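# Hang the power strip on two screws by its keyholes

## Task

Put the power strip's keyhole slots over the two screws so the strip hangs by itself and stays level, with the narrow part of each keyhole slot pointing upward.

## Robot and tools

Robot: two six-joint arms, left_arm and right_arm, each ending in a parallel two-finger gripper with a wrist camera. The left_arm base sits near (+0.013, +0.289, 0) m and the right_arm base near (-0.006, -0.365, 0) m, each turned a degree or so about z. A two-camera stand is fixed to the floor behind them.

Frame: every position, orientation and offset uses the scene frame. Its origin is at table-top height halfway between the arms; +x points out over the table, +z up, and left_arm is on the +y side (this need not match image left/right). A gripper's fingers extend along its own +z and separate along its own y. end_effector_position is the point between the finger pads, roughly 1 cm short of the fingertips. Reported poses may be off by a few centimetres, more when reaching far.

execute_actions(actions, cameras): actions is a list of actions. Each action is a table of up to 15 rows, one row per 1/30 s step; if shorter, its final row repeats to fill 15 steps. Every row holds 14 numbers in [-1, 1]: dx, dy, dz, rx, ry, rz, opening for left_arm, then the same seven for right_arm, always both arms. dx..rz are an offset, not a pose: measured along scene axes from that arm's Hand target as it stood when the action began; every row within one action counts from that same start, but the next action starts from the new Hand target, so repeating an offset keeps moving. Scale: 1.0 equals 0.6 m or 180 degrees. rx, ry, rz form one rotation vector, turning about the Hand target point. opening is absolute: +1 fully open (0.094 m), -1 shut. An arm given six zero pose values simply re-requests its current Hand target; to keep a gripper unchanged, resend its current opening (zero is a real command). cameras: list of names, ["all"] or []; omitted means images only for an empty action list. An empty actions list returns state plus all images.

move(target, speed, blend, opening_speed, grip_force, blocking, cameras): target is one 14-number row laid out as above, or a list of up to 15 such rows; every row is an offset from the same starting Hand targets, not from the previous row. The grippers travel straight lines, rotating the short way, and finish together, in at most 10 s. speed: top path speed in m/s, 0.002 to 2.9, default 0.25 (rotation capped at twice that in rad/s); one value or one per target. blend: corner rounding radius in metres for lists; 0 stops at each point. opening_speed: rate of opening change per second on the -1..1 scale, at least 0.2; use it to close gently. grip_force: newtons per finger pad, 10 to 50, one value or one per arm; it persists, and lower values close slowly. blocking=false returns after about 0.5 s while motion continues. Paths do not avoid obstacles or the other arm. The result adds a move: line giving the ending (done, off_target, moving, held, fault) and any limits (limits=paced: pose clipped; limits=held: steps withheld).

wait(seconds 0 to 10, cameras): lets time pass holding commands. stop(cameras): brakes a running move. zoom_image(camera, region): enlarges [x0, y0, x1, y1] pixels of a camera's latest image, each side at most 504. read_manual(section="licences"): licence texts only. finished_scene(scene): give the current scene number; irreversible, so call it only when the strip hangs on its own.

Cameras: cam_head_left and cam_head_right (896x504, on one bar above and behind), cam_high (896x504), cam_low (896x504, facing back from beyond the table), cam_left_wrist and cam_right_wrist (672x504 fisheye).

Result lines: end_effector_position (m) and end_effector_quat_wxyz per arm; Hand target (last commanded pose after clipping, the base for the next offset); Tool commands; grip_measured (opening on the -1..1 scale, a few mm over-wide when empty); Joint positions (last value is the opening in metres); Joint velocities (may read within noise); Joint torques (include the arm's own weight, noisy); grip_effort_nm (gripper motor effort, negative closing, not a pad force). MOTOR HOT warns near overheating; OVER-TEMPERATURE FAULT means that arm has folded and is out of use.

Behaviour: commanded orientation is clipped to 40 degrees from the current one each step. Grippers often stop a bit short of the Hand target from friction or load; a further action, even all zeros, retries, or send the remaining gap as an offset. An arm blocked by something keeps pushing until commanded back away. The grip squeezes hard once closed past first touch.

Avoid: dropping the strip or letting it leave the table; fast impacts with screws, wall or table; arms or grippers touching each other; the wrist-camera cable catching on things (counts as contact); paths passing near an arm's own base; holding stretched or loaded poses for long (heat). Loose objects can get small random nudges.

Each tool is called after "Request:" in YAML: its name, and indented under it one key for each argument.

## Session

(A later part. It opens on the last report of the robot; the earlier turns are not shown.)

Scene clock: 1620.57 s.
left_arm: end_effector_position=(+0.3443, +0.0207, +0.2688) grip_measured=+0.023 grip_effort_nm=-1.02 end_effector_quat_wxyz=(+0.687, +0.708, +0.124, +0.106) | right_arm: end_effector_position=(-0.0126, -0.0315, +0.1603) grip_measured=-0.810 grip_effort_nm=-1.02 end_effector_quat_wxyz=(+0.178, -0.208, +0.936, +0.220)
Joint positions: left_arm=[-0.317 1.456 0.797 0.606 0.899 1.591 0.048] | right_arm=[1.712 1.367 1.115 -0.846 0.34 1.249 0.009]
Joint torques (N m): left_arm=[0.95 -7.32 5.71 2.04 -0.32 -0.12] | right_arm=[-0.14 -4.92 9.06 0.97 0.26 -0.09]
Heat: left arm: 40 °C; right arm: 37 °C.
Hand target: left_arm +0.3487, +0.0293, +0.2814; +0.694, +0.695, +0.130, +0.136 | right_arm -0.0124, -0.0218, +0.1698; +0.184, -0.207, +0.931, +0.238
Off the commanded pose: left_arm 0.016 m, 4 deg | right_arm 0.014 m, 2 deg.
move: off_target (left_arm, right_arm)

Request:
move:
  target:
    - [-0.012,0.015,0.0,0,0,0,-0.3,0,0,0,0,0,0,-1]
  speed: 0.03
  cameras: ["cam_head_left","cam_head_right"]

Request:
zoom_image:
  camera: "cam_head_left"
  region: [410, 140, 540, 270]

Request:
zoom_image:
  camera: "cam_head_right"
  region: [410, 140, 540, 270]

Scene clock: 1628.10 s.
left_arm: end_effector_position=(+0.3416, +0.0315, +0.2681) grip_measured=+0.023 grip_effort_nm=-1.02 end_effector_quat_wxyz=(+0.686, +0.706, +0.132, +0.114) | right_arm: end_effector_position=(-0.0126, -0.0315, +0.1603) grip_measured=-0.810 grip_effort_nm=-1.02 end_effector_quat_wxyz=(+0.178, -0.208, +0.936, +0.220)
Joint positions: left_arm=[-0.294 1.419 0.762 0.606 0.898 1.591 0.048] | right_arm=[1.712 1.367 1.115 -0.846 0.34 1.249 0.009]
Joint torques (N m): left_arm=[0.91 -7.19 5.97 2 -0.09 -0.1] | right_arm=[-0.13 -4.93 9.09 0.98 0.26 -0.09]
Heat: left arm: 40 °C; right arm: 37 °C.
Hand target: left_arm +0.3415, +0.0383, +0.2814; +0.694, +0.695, +0.130, +0.136 | right_arm -0.0124, -0.0218, +0.1698; +0.184, -0.207, +0.931, +0.238
Off the commanded pose: left_arm 0.015 m, 3 deg | right_arm 0.014 m, 2 deg.
move: off_target (left_arm, right_arm)
Images, in order (width x height): cam_head_left 896x504, cam_head_right 896x504.

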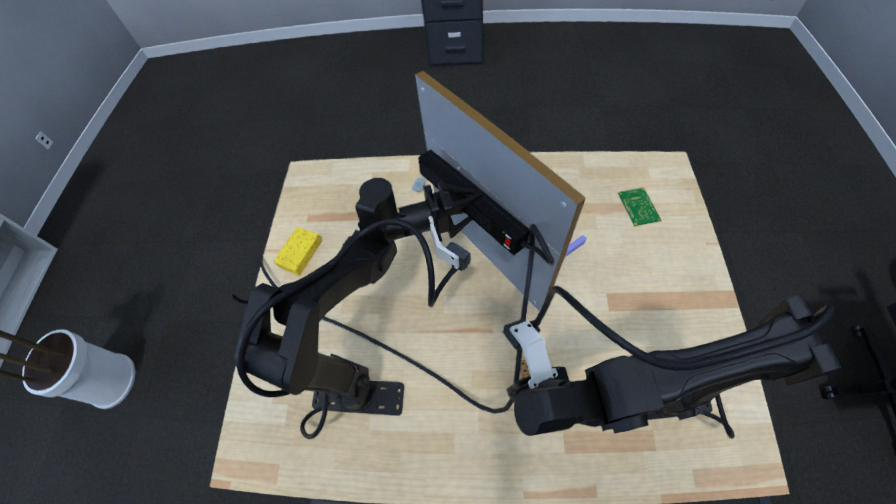

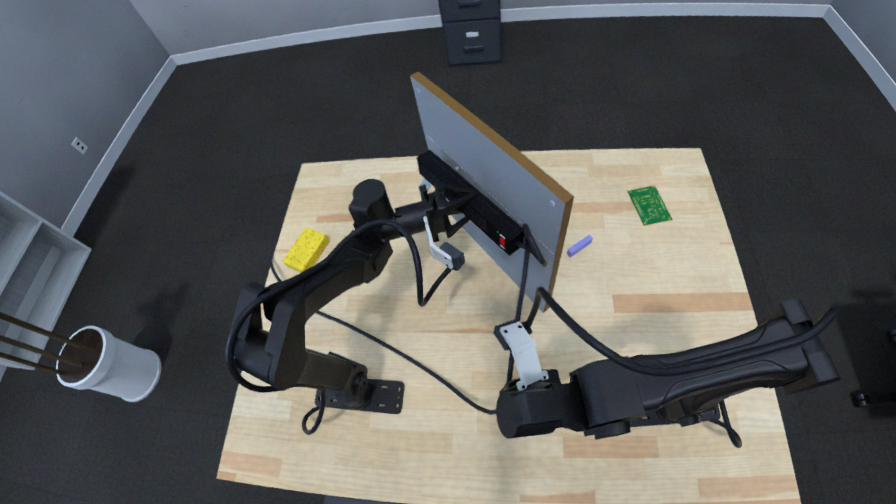

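Scaled by 3.877 from the camera's 896x504 image, which has a finer 1280x720 frame.

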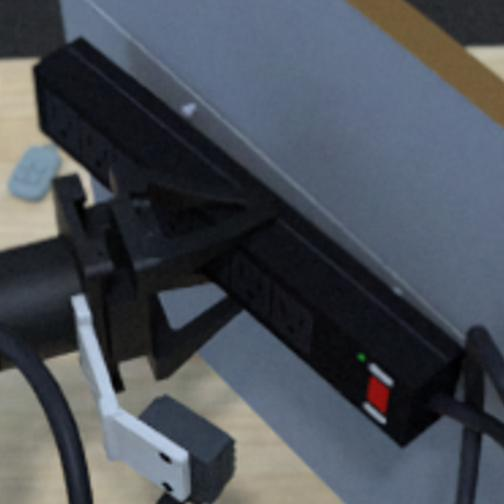

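Scaled by 3.877 from the camera's 896x504 image, which has a finer 1280x720 frame.

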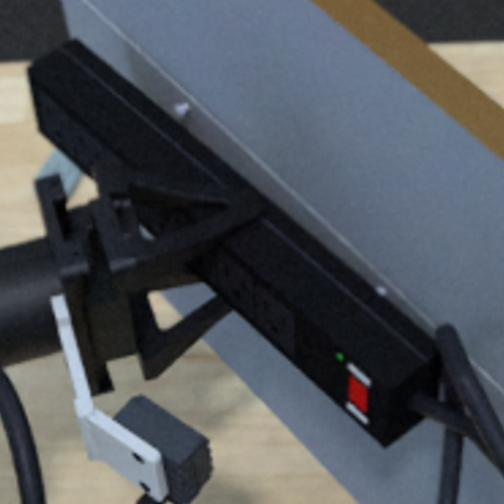

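Request:
move:
  target:
    - [0.010,-0.020,0.065,-0.0036,-0.0167,-0.0196,-0.3,0,0,0,0,0,0,-1]
    - [0.016,-0.025,0.031,-0.0036,-0.0167,-0.0196,-0.3,0,0,0,0,0,0,-1]
  speed: 0.05
  cameras: ["cam_head_left","cam_head_right"]

Request:
zoom_image:
  camera: "cam_head_left"
  region: [410, 140, 540, 270]

Request:
zoom_image:
  camera: "cam_head_right"
  region: [410, 140, 540, 270]

Scene clock: 1670.17 s.
left_arm: end_effector_position=(+0.3449, +0.0232, +0.2926) grip_measured=+0.023 grip_effort_nm=-1.02 end_effector_quat_wxyz=(+0.699, +0.701, +0.094, +0.109) | right_arm: end_effector_position=(-0.0118, -0.0314, +0.1605) grip_measured=-0.810 grip_effort_nm=-1.03 end_effector_quat_wxyz=(+0.181, -0.207, +0.936, +0.220)
Joint positions: left_arm=[-0.294 1.454 0.855 0.6 0.962 1.591 0.048] | right_arm=[1.712 1.367 1.115 -0.846 0.344 1.249 0.009]
Joint torques (N m): left_arm=[-0.21 -4.55 6.83 2.13 -0.27 -0.06] | right_arm=[-0.13 -4.92 9.06 0.97 0.21 -0.09]
Heat: left arm: 41 °C; right arm: 37 °C.
Hand target: left_arm +0.3511, +0.0233, +0.3000; +0.705, +0.691, +0.091, +0.132 | right_arm -0.0124, -0.0218, +0.1699; +0.184, -0.207, +0.931, +0.238
Off the commanded pose: left_arm 0.010 m, 3 deg | right_arm 0.013 m, 2 deg.
move: off_target (left_arm, right_arm)
Images, in order (width x height): cam_head_left 896x504, cam_head_right 896x504.

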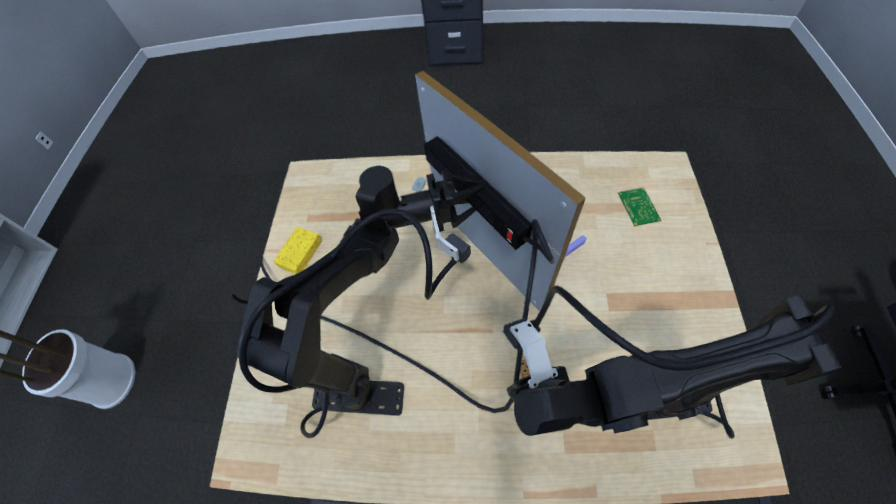

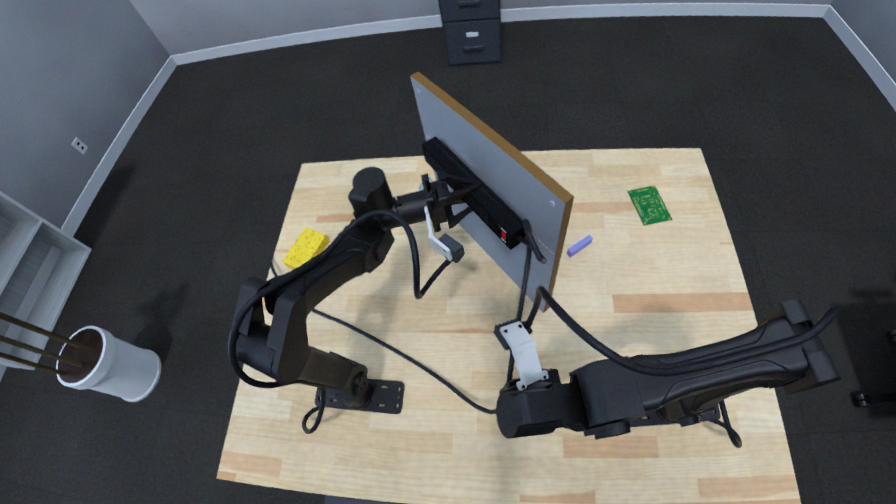

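Scaled by 3.877 from the camera's 896x504 image, which has a finer 1280x720 frame.

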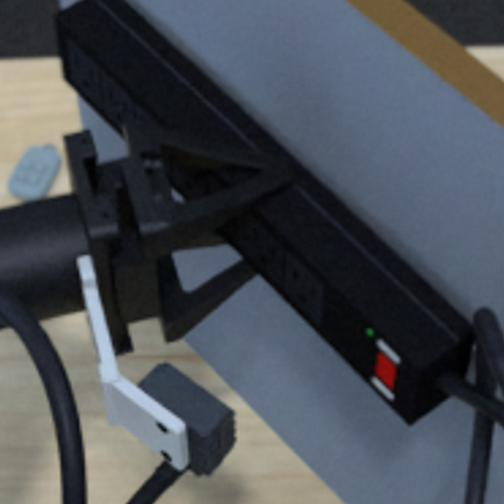

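Scaled by 3.877 from the camera's 896x504 image, which has a finer 1280x720 frame.

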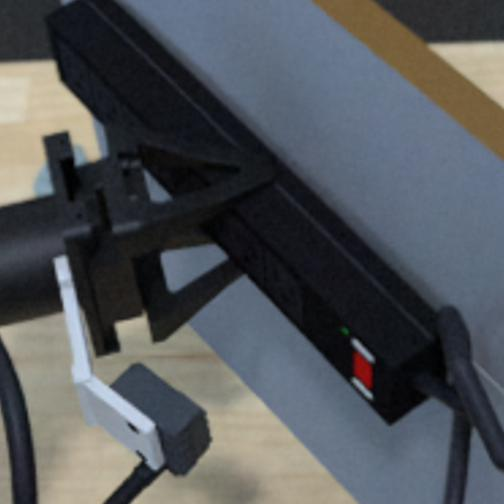

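Request:
move:
  target:
    - [-0.010,-0.003,-0.026,-0.004,0.013,0.003,-0.3,0,0,0,0,0,0,-1]
  speed: 0.04

Scene clock: 1674.67 s.
left_arm: end_effector_position=(+0.3421, +0.0218, +0.2822) grip_measured=+0.023 grip_effort_nm=-1.02 end_effector_quat_wxyz=(+0.701, +0.696, +0.107, +0.109) | right_arm: end_effector_position=(-0.0118, -0.0314, +0.1605) grip_measured=-0.810 grip_effort_nm=-1.02 end_effector_quat_wxyz=(+0.181, -0.207, +0.936, +0.220)
Joint positions: left_arm=[-0.309 1.454 0.802 0.664 0.928 1.564 0.048] | right_arm=[1.712 1.367 1.115 -0.846 0.344 1.249 0.009]
Joint torques (N m): left_arm=[-0.17 -4.52 5.83 2.16 -0.24 -0.15] | right_arm=[-0.16 -4.92 9.06 0.97 0.22 -0.09]
Heat: left arm: 42 °C; right arm: 37 °C.
Hand target: left_arm +0.3451, +0.0215, +0.2843; +0.707, +0.689, +0.110, +0.120 | right_arm -0.0124, -0.0218, +0.1699; +0.184, -0.207, +0.931, +0.238
Off the commanded pose: left_arm 0.004 m, 2 deg | right_arm 0.013 m, 2 deg.
move: off_target (right_arm)

Request:
move:
  target:
    - [-0.006,-0.001,-0.011,-0.002,0.0065,0.003,-0.3,0,0,0,0,0,0,-1]
  speed: 0.04
  cameras: ["cam_head_left","cam_head_right"]

Request:
zoom_image:
  camera: "cam_head_left"
  region: [410, 140, 540, 270]

Request:
zoom_image:
  camera: "cam_head_right"
  region: [410, 140, 540, 270]

Scene clock: 1682.03 s.
left_arm: end_effector_position=(+0.3407, +0.0212, +0.2734) grip_measured=+0.023 grip_effort_nm=-1.02 end_effector_quat_wxyz=(+0.700, +0.695, +0.121, +0.105) | right_arm: end_effector_position=(-0.0122, -0.0314, +0.1604) grip_measured=-0.810 grip_effort_nm=-1.02 end_effector_quat_wxyz=(+0.180, -0.208, +0.936, +0.220)
Joint positions: left_arm=[-0.318 1.454 0.77 0.689 0.902 1.543 0.048] | right_arm=[1.712 1.367 1.115 -0.846 0.342 1.249 0.009]
Joint torques (N m): left_arm=[-0.34 -5 5.79 2.15 -0.18 -0.14] | right_arm=[-0.14 -4.93 9.06 0.98 0.23 -0.09]
Heat: left arm: 43 °C; right arm: 37 °C.
Hand target: left_arm +0.3416, +0.0209, +0.2779; +0.707, +0.687, +0.120, +0.116 | right_arm -0.0124, -0.0218, +0.1699; +0.184, -0.207, +0.931, +0.238
Off the commanded pose: left_arm 0.004 m, 2 deg | right_arm 0.014 m, 2 deg.
move: off_target (right_arm)
Images, in order (width x height): cam_head_left 896x504, cam_head_right 896x504.

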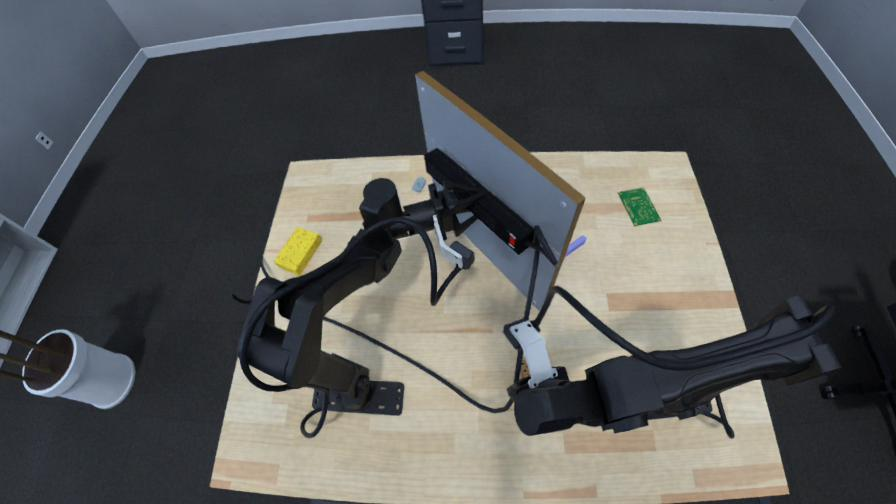

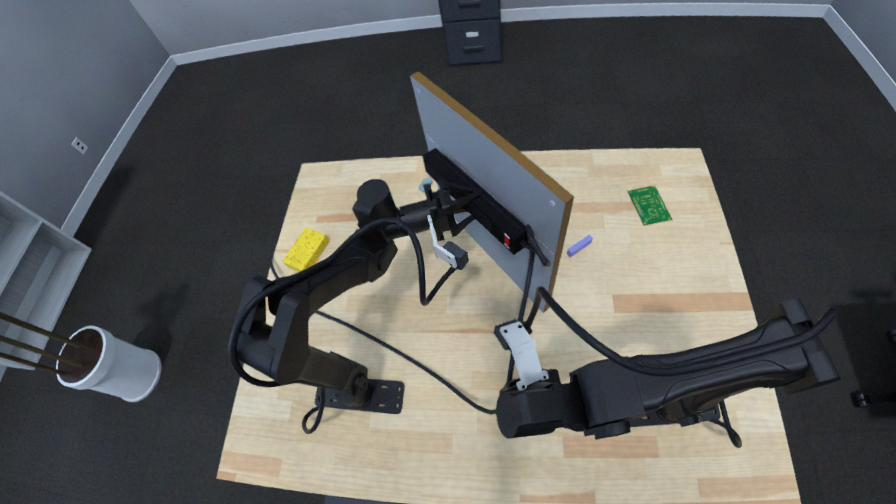

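Scaled by 3.877 from the camera's 896x504 image, which has a finer 1280x720 frame.

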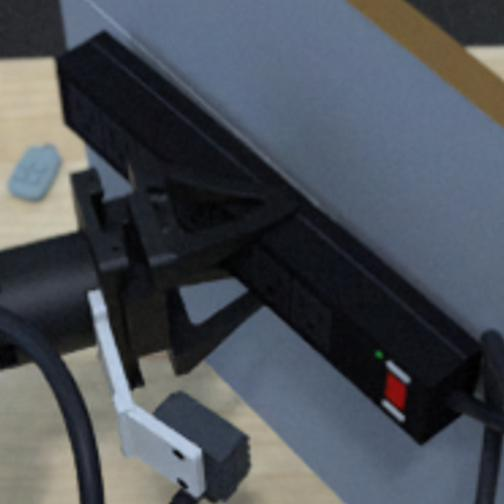

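Scaled by 3.877 from the camera's 896x504 image, which has a finer 1280x720 frame.

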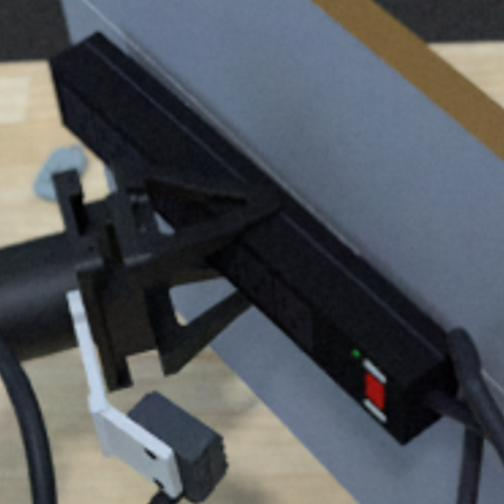

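Request:
move:
  target:
    - [-0.004,0.005,0.065,0.002,-0.006,0,-0.3,0,0,0,0,0,0,-1]
    - [0.004,0.0,0.0125,0.002,-0.006,0,-0.3,0,0,0,0,0,0,-1]
  speed: 0.05

Scene clock: 1694.60 s.
left_arm: end_effector_position=(+0.3404, +0.0204, +0.2816) grip_measured=+0.023 grip_effort_nm=-1.02 end_effector_quat_wxyz=(+0.700, +0.696, +0.116, +0.106) | right_arm: end_effector_position=(-0.0124, -0.0314, +0.1604) grip_measured=-0.810 grip_effort_nm=-1.02 end_effector_quat_wxyz=(+0.179, -0.208, +0.936, +0.220)
Joint positions: left_arm=[-0.318 1.443 0.796 0.653 0.91 1.552 0.048] | right_arm=[1.712 1.367 1.115 -0.846 0.341 1.249 0.009]
Joint torques (N m): left_arm=[-0.13 -4.56 5.96 2.18 -0.22 -0.01] | right_arm=[-0.13 -4.93 9.05 0.98 0.24 -0.09]
Heat: left arm: 44 °C; right arm: 37 °C.
Hand target: left_arm +0.3439, +0.0209, +0.2853; +0.706, +0.688, +0.113, +0.123 | right_arm -0.0124, -0.0218, +0.1698; +0.184, -0.207, +0.931, +0.238
Off the commanded pose: left_arm 0.005 m, 2 deg | right_arm 0.014 m, 2 deg.
move: off_target (right_arm)

Request:
move:
  target:
    - [0.009,-0.011,-0.004,0.0012,-0.0036,0,-0.3,0,0,0,0,0,0,-1]
  speed: 0.02

Scene clock: 1701.17 s.
left_arm: end_effector_position=(+0.3399, +0.0154, +0.2763) grip_measured=+0.023 grip_effort_nm=-1.02 end_effector_quat_wxyz=(+0.700, +0.698, +0.110, +0.099) | right_arm: end_effector_position=(-0.0124, -0.0314, +0.1604) grip_measured=-0.810 grip_effort_nm=-1.03 end_effector_quat_wxyz=(+0.179, -0.208, +0.936, +0.220)
Joint positions: left_arm=[-0.328 1.466 0.796 0.671 0.917 1.554 0.048] | right_arm=[1.712 1.367 1.115 -0.846 0.341 1.249 0.009]
Joint torques (N m): left_arm=[-0.42 -3.92 7.5 2.16 -0.41 0.04] | right_arm=[-0.13 -4.93 9.07 0.97 0.24 -0.1]
Heat: left arm: 43 °C; right arm: 37 °C.
Hand target: left_arm +0.3493, +0.0142, +0.2829; +0.705, +0.689, +0.109, +0.127 | right_arm -0.0124, -0.0218, +0.1698; +0.184, -0.207, +0.931, +0.238
Off the commanded pose: left_arm 0.012 m, 3 deg | right_arm 0.014 m, 2 deg.
move: off_target (left_arm, right_arm)

Request:
move:
  target:
    - [0.008,0.004,-0.004,0.0016,-0.0047,0,-0.3,0,0,0,0,0,0,-1]
  speed: 0.02

Scene clock: 1705.77 s.
left_arm: end_effector_position=(+0.3394, +0.0148, +0.2748) grip_measured=+0.023 grip_effort_nm=-1.02 end_effector_quat_wxyz=(+0.701, +0.699, +0.099, +0.100) | right_arm: end_effector_position=(-0.0124, -0.0314, +0.1604) grip_measured=-0.810 grip_effort_nm=-1.02 end_effector_quat_wxyz=(+0.179, -0.208, +0.936, +0.220)
Joint positions: left_arm=[-0.325 1.478 0.796 0.689 0.935 1.566 0.048] | right_arm=[1.712 1.367 1.115 -0.846 0.341 1.249 0.009]
Joint torques (N m): left_arm=[0.38 -3.7 7.98 2.08 -0.48 0.07] | right_arm=[-0.14 -4.93 9.07 0.98 0.24 -0.09]
Heat: left arm: 44 °C; right arm: 37 °C.
Hand target: left_arm +0.3541, +0.0167, +0.2806; +0.705, +0.689, +0.104, +0.133 | right_arm -0.0124, -0.0218, +0.1698; +0.184, -0.207, +0.931, +0.238
Off the commanded pose: left_arm 0.016 m, 4 deg | right_arm 0.014 m, 2 deg.
move: off_target (left_arm, right_arm)

Request:
move:
  target:
    - [0.006,0.010,0.0,0,0,0,-0.3,0,0,0,0,0,0,-1]
  speed: 0.02
  cameras: ["cam_head_left","cam_head_right"]

Request:
zoom_image:
  camera: "cam_head_left"
  region: [410, 140, 540, 270]

Request:
zoom_image:
  camera: "cam_head_right"
  region: [410, 140, 540, 270]

Scene clock: 1715.00 s.
left_arm: end_effector_position=(+0.3457, +0.0194, +0.2702) grip_measured=+0.023 grip_effort_nm=-1.02 end_effector_quat_wxyz=(+0.699, +0.700, +0.104, +0.105) | right_arm: end_effector_position=(-0.0124, -0.0314, +0.1604) grip_measured=-0.810 grip_effort_nm=-1.02 end_effector_quat_wxyz=(+0.179, -0.208, +0.936, +0.220)
Joint positions: left_arm=[-0.309 1.493 0.796 0.696 0.937 1.574 0.048] | right_arm=[1.712 1.367 1.115 -0.846 0.341 1.249 0.009]
Joint torques (N m): left_arm=[0.81 -4.29 8.38 2.03 -0.27 -0.01] | right_arm=[-0.13 -4.93 9.07 0.98 0.24 -0.09]
Heat: left arm: 44 °C; right arm: 37 °C.
Hand target: left_arm +0.3577, +0.0226, +0.2804; +0.704, +0.690, +0.104, +0.132 | right_arm -0.0124, -0.0218, +0.1698; +0.184, -0.207, +0.931, +0.238
Off the commanded pose: left_arm 0.016 m, 3 deg | right_arm 0.014 m, 2 deg.
move: off_target (left_arm, right_arm)
Images, in order (width x height): cam_head_left 896x504, cam_head_right 896x504.

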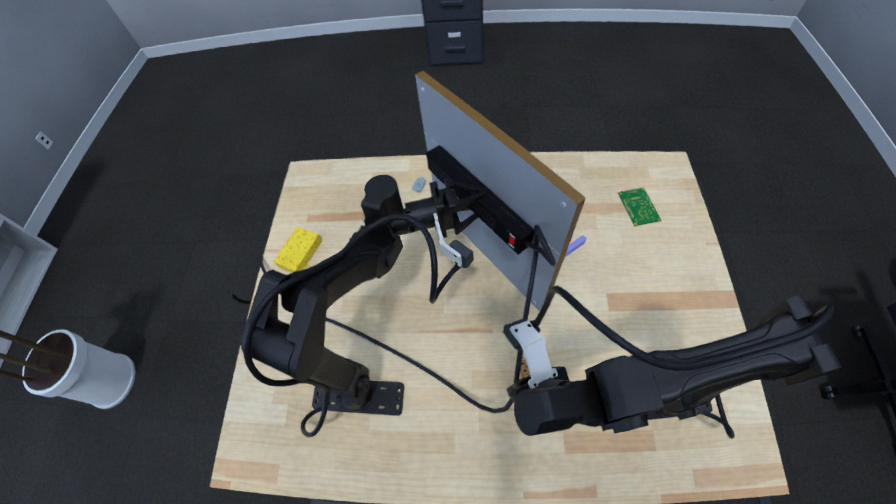

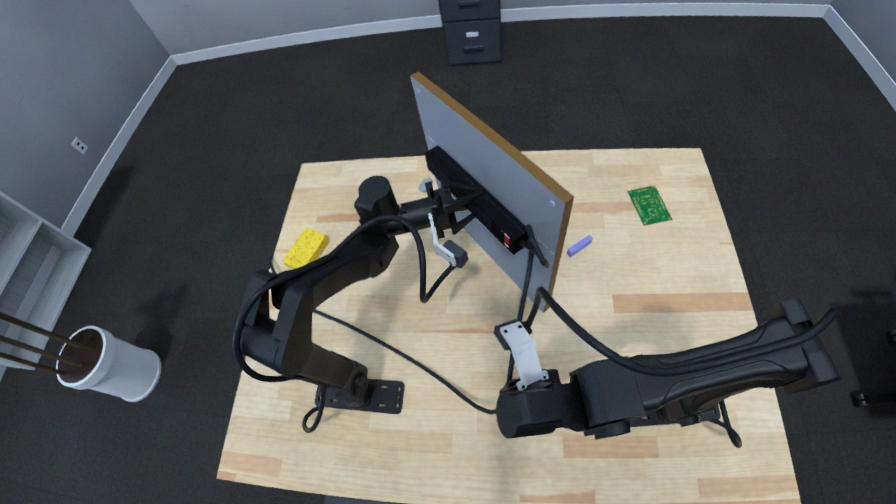

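Scaled by 3.877 from the camera's 896x504 image, which has a finer 1280x720 frame.

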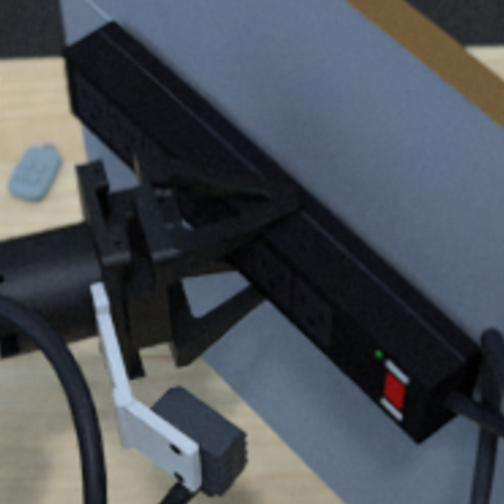

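Scaled by 3.877 from the camera's 896x504 image, which has a finer 1280x720 frame.

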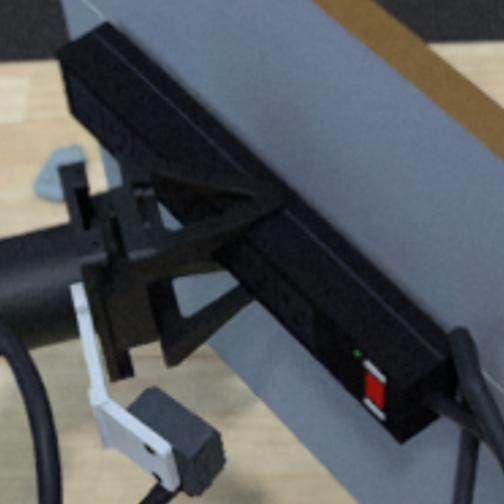

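Request:
move:
  target:
    - [-0.02,0.014,0.065,0.0012,-0.0036,0,-0.3,0,0,0,0,0,0,-1]
    - [-0.017,-0.0,0.0085,0.0012,-0.0036,0,-0.3,0,0,0,0,0,0,-1]
  speed: 0.05

Scene clock: 1729.30 s.
left_arm: end_effector_position=(+0.3433, +0.0224, +0.2820) grip_measured=+0.023 grip_effort_nm=-1.02 end_effector_quat_wxyz=(+0.699, +0.698, +0.100, +0.117) | right_arm: end_effector_position=(-0.0122, -0.0314, +0.1604) grip_measured=-0.810 grip_effort_nm=-1.02 end_effector_quat_wxyz=(+0.179, -0.208, +0.936, +0.220)
Joint positions: left_arm=[-0.306 1.455 0.807 0.656 0.928 1.589 0.048] | right_arm=[1.712 1.367 1.115 -0.846 0.342 1.249 0.009]
Joint torques (N m): left_arm=[-0.31 -4.57 5.82 2.17 -0.28 -0.01] | right_arm=[-0.14 -4.93 9.07 0.97 0.23 -0.09]
Heat: left arm: 43 °C; right arm: 37 °C.
Hand target: left_arm +0.3475, +0.0227, +0.2856; +0.704, +0.690, +0.099, +0.137 | right_arm -0.0124, -0.0218, +0.1698; +0.184, -0.207, +0.931, +0.238
Off the commanded pose: left_arm 0.005 m, 2 deg | right_arm 0.014 m, 2 deg.
move: off_target (right_arm)

Request:
move:
  target:
    - [0.014,-0.009,-0.003,-0.0022,0.0068,0,-0.3,0,0,0,0,0,0,-1]
  speed: 0.02

Scene clock: 1733.40 s.
left_arm: end_effector_position=(+0.3441, +0.0192, +0.2762) grip_measured=+0.023 grip_effort_nm=-1.02 end_effector_quat_wxyz=(+0.700, +0.700, +0.098, +0.109) | right_arm: end_effector_position=(-0.0122, -0.0314, +0.1604) grip_measured=-0.810 grip_effort_nm=-1.02 end_effector_quat_wxyz=(+0.179, -0.208, +0.936, +0.220)
Joint positions: left_arm=[-0.31 1.48 0.807 0.678 0.94 1.583 0.048] | right_arm=[1.712 1.367 1.115 -0.846 0.342 1.249 0.009]
Joint torques (N m): left_arm=[-0.46 -3.78 8.31 2.06 -0.43 -0.11] | right_arm=[-0.12 -4.93 9.07 0.98 0.23 -0.09]
Heat: left arm: 43 °C; right arm: 37 °C.
Hand target: left_arm +0.3560, +0.0173, +0.2838; +0.705, +0.689, +0.107, +0.129 | right_arm -0.0124, -0.0218, +0.1698; +0.184, -0.207, +0.931, +0.238
Off the commanded pose: left_arm 0.014 m, 3 deg | right_arm 0.014 m, 2 deg.
move: off_target (left_arm, right_arm)

Request:
move:
  target:
    - [0.007,-0.006,0.0,-0.0015,0.0047,0,-0.3,0,0,0,0,0,0,-1]
  speed: 0.02

Scene clock: 1739.53 s.
left_arm: end_effector_position=(+0.3428, +0.0172, +0.2759) grip_measured=+0.023 grip_effort_nm=-1.02 end_effector_quat_wxyz=(+0.702, +0.699, +0.093, +0.105) | right_arm: end_effector_position=(-0.0122, -0.0314, +0.1604) grip_measured=-0.810 grip_effort_nm=-1.02 end_effector_quat_wxyz=(+0.179, -0.208, +0.936, +0.220)
Joint positions: left_arm=[-0.313 1.488 0.807 0.692 0.949 1.577 0.048] | right_arm=[1.712 1.367 1.115 -0.846 0.342 1.249 0.009]
Joint torques (N m): left_arm=[-0.57 -3.15 9.68 1.91 -0.57 -0.23] | right_arm=[-0.14 -4.93 9.06 0.97 0.24 -0.09]
Heat: left arm: 43 °C; right arm: 37 °C.
Hand target: left_arm +0.3602, +0.0137, +0.2838; +0.706, +0.688, +0.113, +0.124 | right_arm -0.0124, -0.0218, +0.1698; +0.184, -0.207, +0.931, +0.238
Off the commanded pose: left_arm 0.019 m, 3 deg | right_arm 0.014 m, 2 deg.
move: off_target (left_arm, right_arm)

Request:
move:
  target:
    - [0.0,0.0,-0.012,-0.0025,0.008,0.003,-0.3,0,0,0,0,0,0,-1]
  speed: 0.02

Scene clock: 1743.87 s.
left_arm: end_effector_position=(+0.3428, +0.0171, +0.2761) grip_measured=+0.023 grip_effort_nm=-1.02 end_effector_quat_wxyz=(+0.704, +0.697, +0.091, +0.103) | right_arm: end_effector_position=(-0.0122, -0.0314, +0.1604) grip_measured=-0.810 grip_effort_nm=-1.02 end_effector_quat_wxyz=(+0.179, -0.208, +0.936, +0.220)
Joint positions: left_arm=[-0.312 1.494 0.807 0.707 0.956 1.571 0.048] | right_arm=[1.712 1.367 1.115 -0.846 0.342 1.249 0.009]
Joint torques (N m): left_arm=[-0.88 -2.99 7.72 1.99 -0.78 -0.38] | right_arm=[-0.13 -4.93 9.07 0.98 0.24 -0.09]
Heat: left arm: 43 °C; right arm: 37 °C.
Hand target: left_arm +0.3601, +0.0137, +0.2767; +0.707, +0.686, +0.125, +0.118 | right_arm -0.0124, -0.0218, +0.1698; +0.184, -0.207, +0.931, +0.238
Off the commanded pose: left_arm 0.018 m, 5 deg | right_arm 0.014 m, 2 deg.
move: off_target (left_arm, right_arm)

Request:
move:
  target:
    - [0.0,0.0,-0.012,-0.0025,0.008,0.003,-0.3,0,0,0,0,0,0,-1]
  speed: 0.02

Request:
move:
  target:
    - [0.0,0.0,-0.008,-0.0015,0.005,0.002,-0.3,0,0,0,0,0,0,-1]
  speed: 0.02

Scene clock: 1749.97 s.
left_arm: end_effector_position=(+0.3428, +0.0172, +0.2761) grip_measured=+0.023 grip_effort_nm=-1.02 end_effector_quat_wxyz=(+0.708, +0.693, +0.090, +0.104) | right_arm: end_effector_position=(-0.0122, -0.0314, +0.1604) grip_measured=-0.810 grip_effort_nm=-1.02 end_effector_quat_wxyz=(+0.179, -0.208, +0.936, +0.220)
Joint positions: left_arm=[-0.311 1.502 0.796 0.748 0.956 1.552 0.048] | right_arm=[1.712 1.367 1.115 -0.846 0.342 1.249 0.009]
Joint torques (N m): left_arm=[-1.25 -3.32 6.74 1.84 -0.93 -0.4] | right_arm=[-0.13 -4.92 9.06 0.97 0.24 -0.09]
Heat: left arm: 43 °C; right arm: 37 °C.
Hand target: left_arm +0.3601, +0.0137, +0.2695; +0.707, +0.685, +0.138, +0.112 | right_arm -0.0124, -0.0218, +0.1698; +0.184, -0.207, +0.931, +0.238
Off the commanded pose: left_arm 0.019 m, 6 deg | right_arm 0.014 m, 2 deg.
move: off_target (left_arm, right_arm)

Scene clock: 1750.80 s.
left_arm: end_effector_position=(+0.3432, +0.0173, +0.2751) grip_measured=+0.023 grip_effort_nm=-1.02 end_effector_quat_wxyz=(+0.711, +0.689, +0.094, +0.102) | right_arm: end_effector_position=(-0.0122, -0.0314, +0.1604) grip_measured=-0.810 grip_effort_nm=-1.02 end_effector_quat_wxyz=(+0.179, -0.208, +0.936, +0.220)
Joint positions: left_arm=[-0.312 1.509 0.787 0.778 0.952 1.532 0.048] | right_arm=[1.712 1.367 1.115 -0.846 0.342 1.249 0.009]
Joint torques (N m): left_arm=[-1.4 -3.15 6.13 1.71 -0.96 -0.39] | right_arm=[-0.13 -4.93 9.07 0.98 0.24 -0.09]
Heat: left arm: 43 °C; right arm: 37 °C.
Hand target: left_arm +0.3601, +0.0136, +0.2646; +0.707, +0.683, +0.146, +0.108 | right_arm -0.0124, -0.0218, +0.1698; +0.184, -0.207, +0.931, +0.238
Off the commanded pose: left_arm 0.020 m, 6 deg | right_arm 0.014 m, 2 deg.
move: off_target (left_arm, right_arm)

Request:
move:
  target:
    - [0.0,0.0,-0.008,-0.001,0.004,0.0,-0.3,0,0,0,0,0,0,-1]
  speed: 0.02

Request:
move:
  target:
    - [0.0,0.0,-0.008,-0.001,0.004,0.0,-0.3,0,0,0,0,0,0,-1]
  speed: 0.02

Scene clock: 1756.13 s.
left_arm: end_effector_position=(+0.3445, +0.0161, +0.2728) grip_measured=+0.023 grip_effort_nm=-1.03 end_effector_quat_wxyz=(+0.714, +0.686, +0.101, +0.098) | right_arm: end_effector_position=(-0.0122, -0.0314, +0.1604) grip_measured=-0.810 grip_effort_nm=-1.02 end_effector_quat_wxyz=(+0.179, -0.208, +0.936, +0.220)
Joint positions: left_arm=[-0.316 1.522 0.78 0.808 0.944 1.508 0.048] | right_arm=[1.712 1.367 1.115 -0.846 0.342 1.249 0.009]
Joint torques (N m): left_arm=[-1.25 -3.45 5.68 1.6 -0.89 -0.23] | right_arm=[-0.14 -4.94 9.05 0.97 0.24 -0.09]
Heat: left arm: 43 °C; right arm: 37 °C.
Hand target: left_arm +0.3601, +0.0137, +0.2598; +0.707, +0.683, +0.150, +0.104 | right_arm -0.0124, -0.0218, +0.1698; +0.184, -0.207, +0.931, +0.238
Off the commanded pose: left_arm 0.020 m, 6 deg | right_arm 0.014 m, 2 deg.
move: off_target (left_arm, right_arm)

Scene clock: 1757.03 s.
left_arm: end_effector_position=(+0.3445, +0.0162, +0.2724) grip_measured=+0.023 grip_effort_nm=-1.02 end_effector_quat_wxyz=(+0.717, +0.682, +0.099, +0.100) | right_arm: end_effector_position=(-0.0122, -0.0314, +0.1604) grip_measured=-0.810 grip_effort_nm=-1.02 end_effector_quat_wxyz=(+0.179, -0.208, +0.936, +0.220)
Joint positions: left_arm=[-0.316 1.529 0.771 0.841 0.942 1.497 0.048] | right_arm=[1.712 1.367 1.115 -0.846 0.342 1.249 0.009]
Joint torques (N m): left_arm=[-1.29 -3.4 5.31 1.4 -0.92 -0.29] | right_arm=[-0.14 -4.92 9.06 0.98 0.23 -0.09]
Heat: left arm: 43 °C; right arm: 37 °C.
Hand target: left_arm +0.3601, +0.0137, +0.2550; +0.707, +0.682, +0.155, +0.099 | right_arm -0.0124, -0.0218, +0.1698; +0.184, -0.207, +0.931, +0.238
Off the commanded pose: left_arm 0.023 m, 6 deg | right_arm 0.014 m, 2 deg.
move: off_target (left_arm, right_arm)

Request:
move:
  target:
    - [0.006,-0.007,0.0,0,0,0,-0.3,0,0,0,0,0,0,-1]
  speed: 0.02
  cameras: ["cam_head_left","cam_head_right"]

Request:
zoom_image:
  camera: "cam_head_left"
  region: [410, 140, 540, 270]

Request:
zoom_image:
  camera: "cam_head_right"
  region: [410, 140, 540, 270]

Scene clock: 1763.37 s.
left_arm: end_effector_position=(+0.3448, +0.0157, +0.2718) grip_measured=+0.023 grip_effort_nm=-1.02 end_effector_quat_wxyz=(+0.718, +0.682, +0.097, +0.100) | right_arm: end_effector_position=(-0.0122, -0.0314, +0.1604) grip_measured=-0.810 grip_effort_nm=-1.02 end_effector_quat_wxyz=(+0.179, -0.208, +0.936, +0.220)
Joint positions: left_arm=[-0.316 1.536 0.771 0.853 0.945 1.496 0.048] | right_arm=[1.712 1.367 1.115 -0.846 0.342 1.249 0.009]
Joint torques (N m): left_arm=[-1.61 -2.76 6.5 1.35 -1.01 -0.25] | right_arm=[-0.14 -4.93 9.06 0.98 0.23 -0.1]
Heat: left arm: 42 °C; right arm: 37 °C.
Hand target: left_arm +0.3637, +0.0095, +0.2550; +0.707, +0.682, +0.155, +0.099 | right_arm -0.0124, -0.0218, +0.1698; +0.184, -0.207, +0.931, +0.238
Off the commanded pose: left_arm 0.026 m, 7 deg | right_arm 0.014 m, 2 deg.
move: off_target (left_arm, right_arm)
Images, in order (width x height): cam_head_left 896x504, cam_head_right 896x504.

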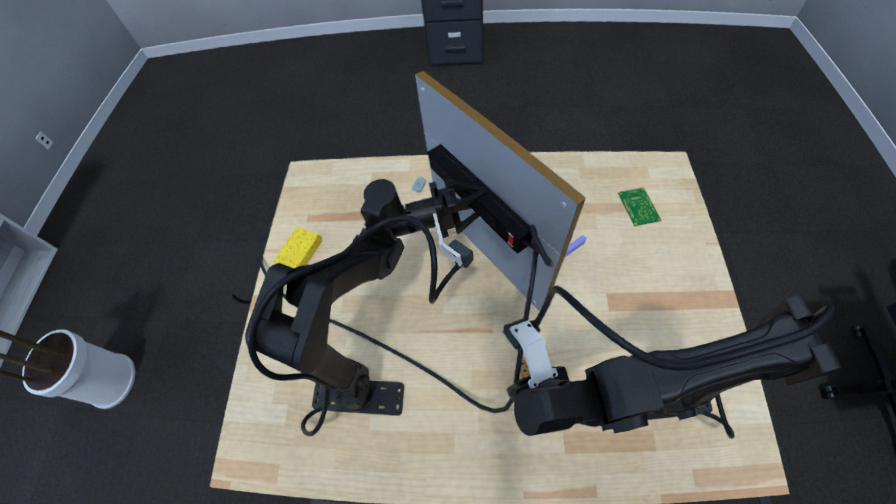

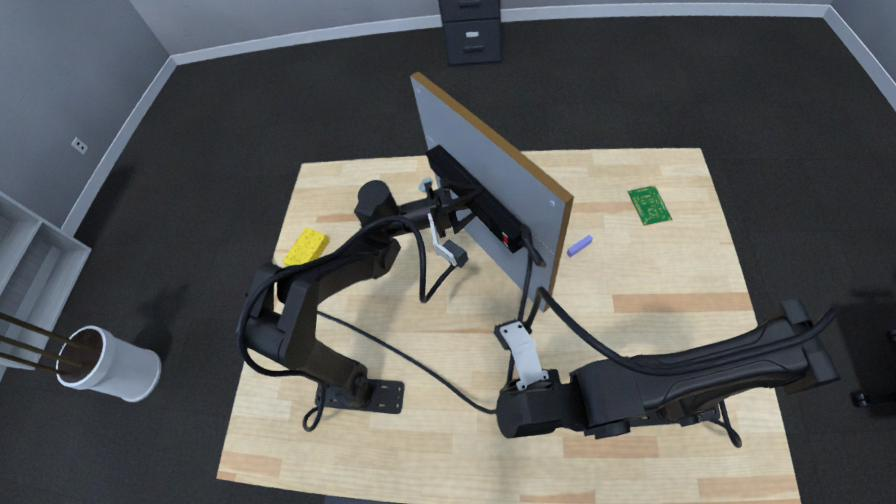

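Scaled by 3.877 from the camera's 896x504 image, which has a finer 1280x720 frame.

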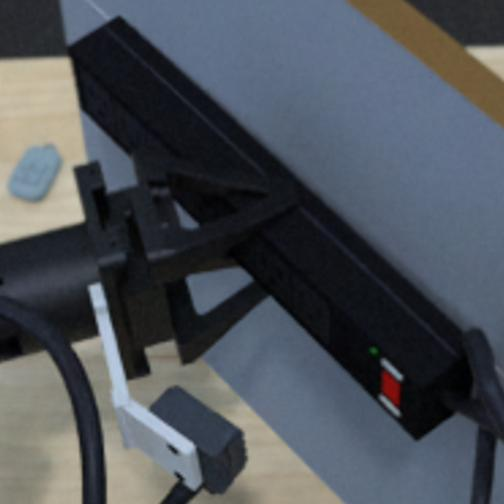

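Scaled by 3.877 from the camera's 896x504 image, which has a finer 1280x720 frame.

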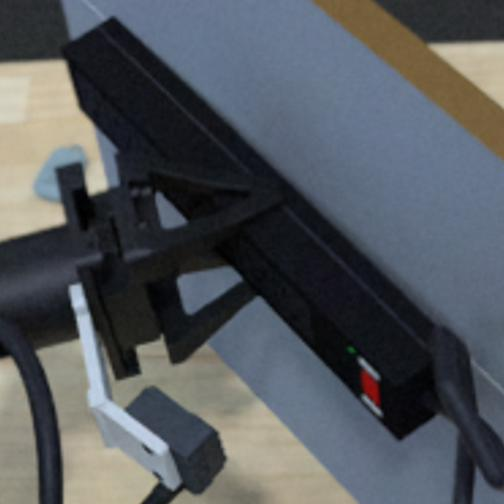

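Request:
zoom_image:
  camera: "cam_head_left"
  region: [500, 205, 570, 275]

Request:
zoom_image:
  camera: "cam_head_right"
  region: [490, 205, 560, 275]

Request:
wait:
  seconds: 0
  cameras: ["cam_high","cam_low","cam_left_wrist","cam_right_wrist"]

Scaled by 7.200 from the camera's 896x504 image, which has a finer 1280x720 frame.

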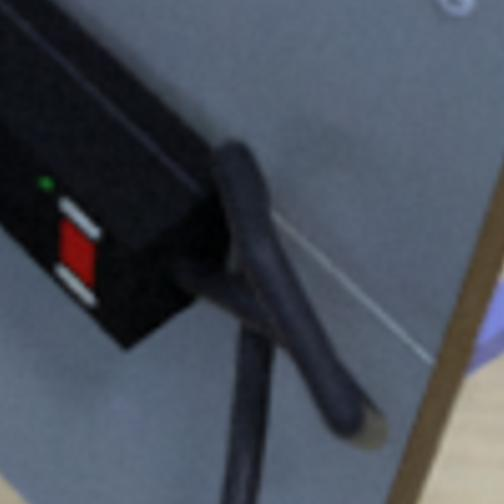

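Scaled by 7.200 from the camera's 896x504 image, which has a finer 1280x720 frame.

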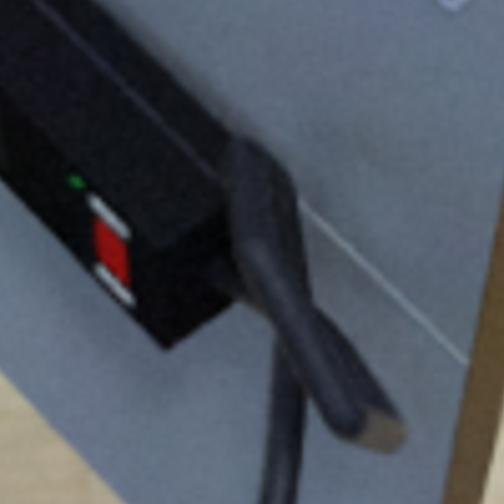

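Scene clock: 1771.33 s.
left_arm: end_effector_position=(+0.3448, +0.0157, +0.2718) grip_measured=+0.023 grip_effort_nm=-1.02 end_effector_quat_wxyz=(+0.718, +0.682, +0.097, +0.100) | right_arm: end_effector_position=(-0.0122, -0.0314, +0.1604) grip_measured=-0.810 grip_effort_nm=-1.02 end_effector_quat_wxyz=(+0.179, -0.208, +0.936, +0.220)
Joint positions: left_arm=[-0.316 1.536 0.771 0.853 0.945 1.496 0.048] | right_arm=[1.712 1.367 1.115 -0.846 0.342 1.249 0.009]
Joint torques (N m): left_arm=[-1.63 -2.7 6.49 1.31 -1.01 -0.25] | right_arm=[-0.12 -4.94 9.06 0.98 0.23 -0.09]
Heat: left arm: 41 °C; right arm: 37 °C.
Hand target: left_arm +0.3637, +0.0095, +0.2550; +0.707, +0.682, +0.155, +0.099 | right_arm -0.0124, -0.0218, +0.1698; +0.184, -0.207, +0.931, +0.238
Tool commands: left_gripper/opening=-0.3 right_gripper/opening=-1.0
Off the commanded pose: left_arm 0.026 m, 7 deg | right_arm 0.014 m, 2 deg.
camera_calibration:
cam_left_wrist: T_world_to_cam=[[0.0551314, -0.070965, -0.995954, 0.259172], [0.633516, 0.77347, -0.0200437, -0.185669], [0.771763, -0.629848, 0.0875999, -0.173404], [0, 0, 0, 1]] pos_world=[0.237162, 0.0527829, 0.269592]
cam_right_wrist: T_world_to_cam=[[0.454351, -0.802181, -0.387389, 0.046646], [-0.8376, -0.532757, 0.120818, -0.00477242], [-0.303302, 0.269584, -0.913965, 0.257082], [0, 0, 0, 1]] pos_world=[0.0527824, -0.0344291, 0.253611]
Images, in order (width x height): cam_high 896x504, cam_low 896x504, cam_left_wrist 672x504, cam_right_wrist 672x504.

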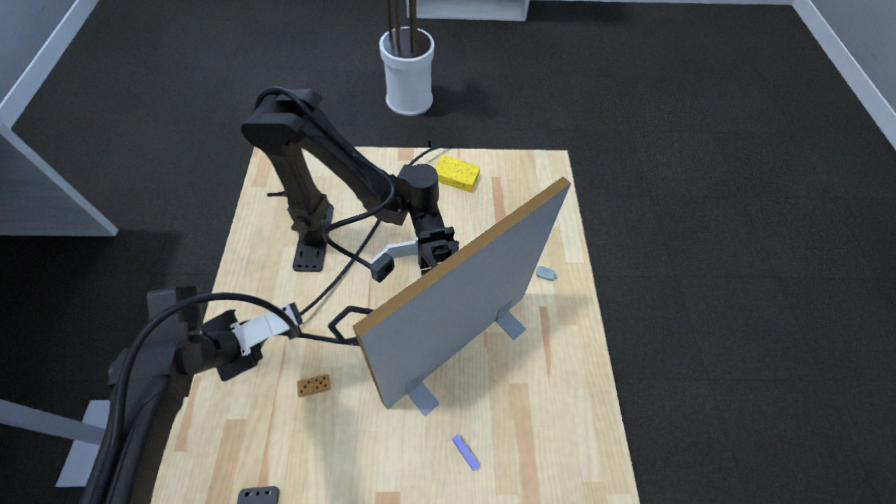

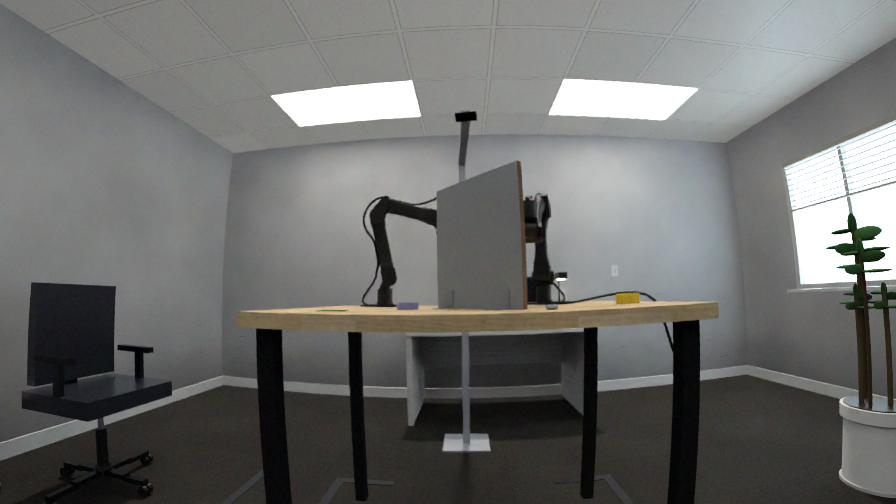

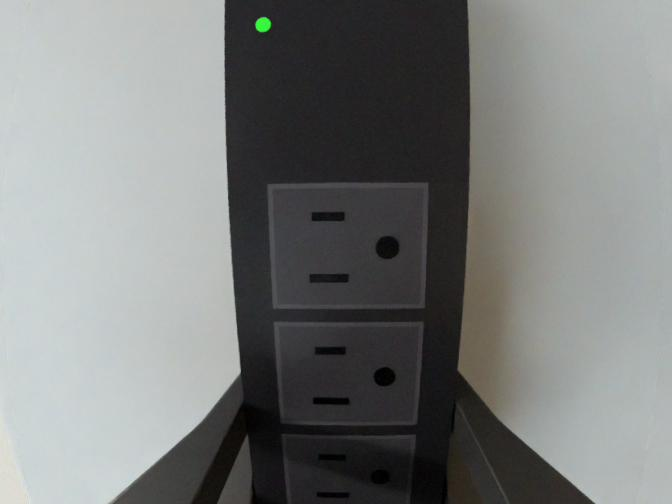

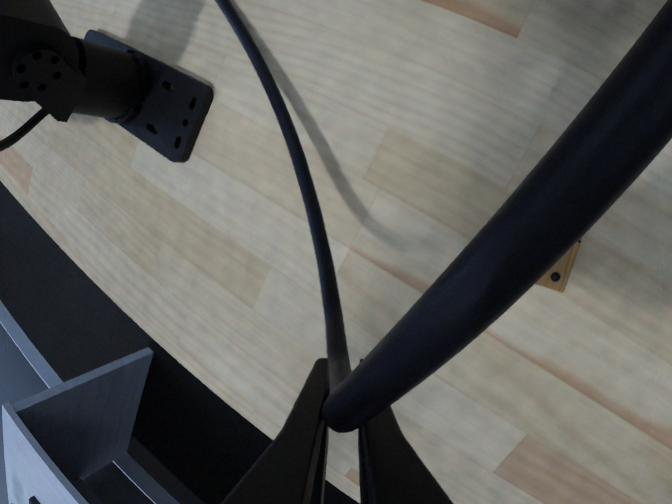

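Request:
move:
  target:
    - [-0.051,0.043,0.108,0.01,-0.034,-0.0079,-0.3,0,0,0,0,0,0,-1]
    - [-0.0453,0.0325,0.051,0.01,-0.034,-0.0079,-0.3,-0.054,0.12,0.092,0,0,0,-1]
  speed: 0.06
  cameras: ["cam_head_left","cam_head_right"]

Request:
zoom_image:
  camera: "cam_head_left"
  region: [410, 140, 580, 310]

Request:
zoom_image:
  camera: "cam_head_right"
  region: [410, 140, 580, 310]

Scene clock: 1796.17 s.
left_arm: end_effector_position=(+0.3308, +0.0283, +0.2843) grip_measured=+0.023 grip_effort_nm=-1.02 end_effector_quat_wxyz=(+0.702, +0.696, +0.104, +0.109) | right_arm: end_effector_position=(-0.0374, +0.0439, +0.2172) grip_measured=-0.810 grip_effort_nm=-1.02 end_effector_quat_wxyz=(+0.183, -0.204, +0.935, +0.228)
Joint positions: left_arm=[-0.298 1.401 0.765 0.651 0.942 1.566 0.048] | right_arm=[1.746 1.676 1.628 -1.045 0.365 1.284 0.009]
Joint torques (N m): left_arm=[-0.09 -4.01 5.82 2.06 -0.37 -0.02] | right_arm=[1.37 -6.75 10.29 0.7 0.27 0.04]
Heat: left arm: 40 °C; right arm: 37 °C.
Hand target: left_arm +0.3366, +0.0290, +0.2856; +0.705, +0.689, +0.107, +0.129 | right_arm -0.0447, +0.0502, +0.2248; +0.184, -0.207, +0.931, +0.238
Off the commanded pose: left_arm 0.006 m, 2 deg | right_arm 0.012 m, 1 deg.
move: off_target (right_arm)
Images, in order (width x height): cam_head_left 896x504, cam_head_right 896x504.

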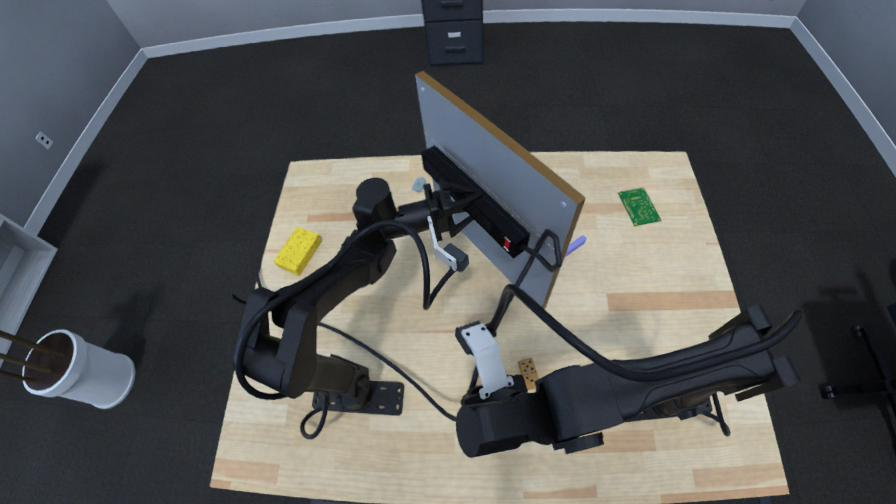

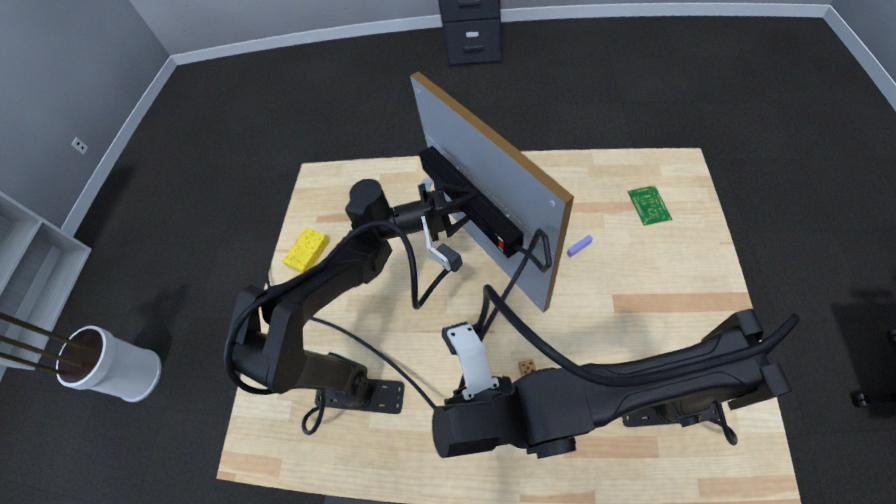

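Scaled by 2.965 from the camera's 896x504 image, which has a finer 1280x720 frame.

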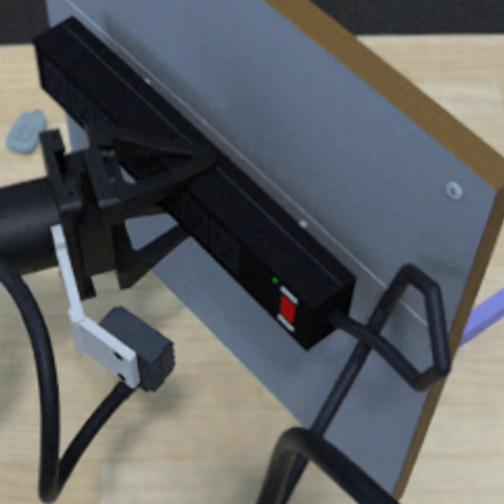

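Scaled by 2.965 from the camera's 896x504 image, which has a finer 1280x720 frame.

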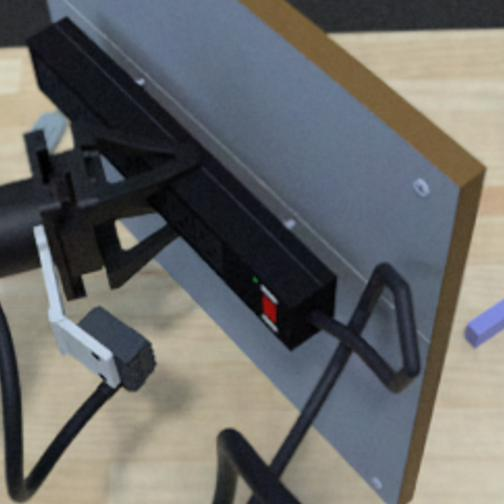

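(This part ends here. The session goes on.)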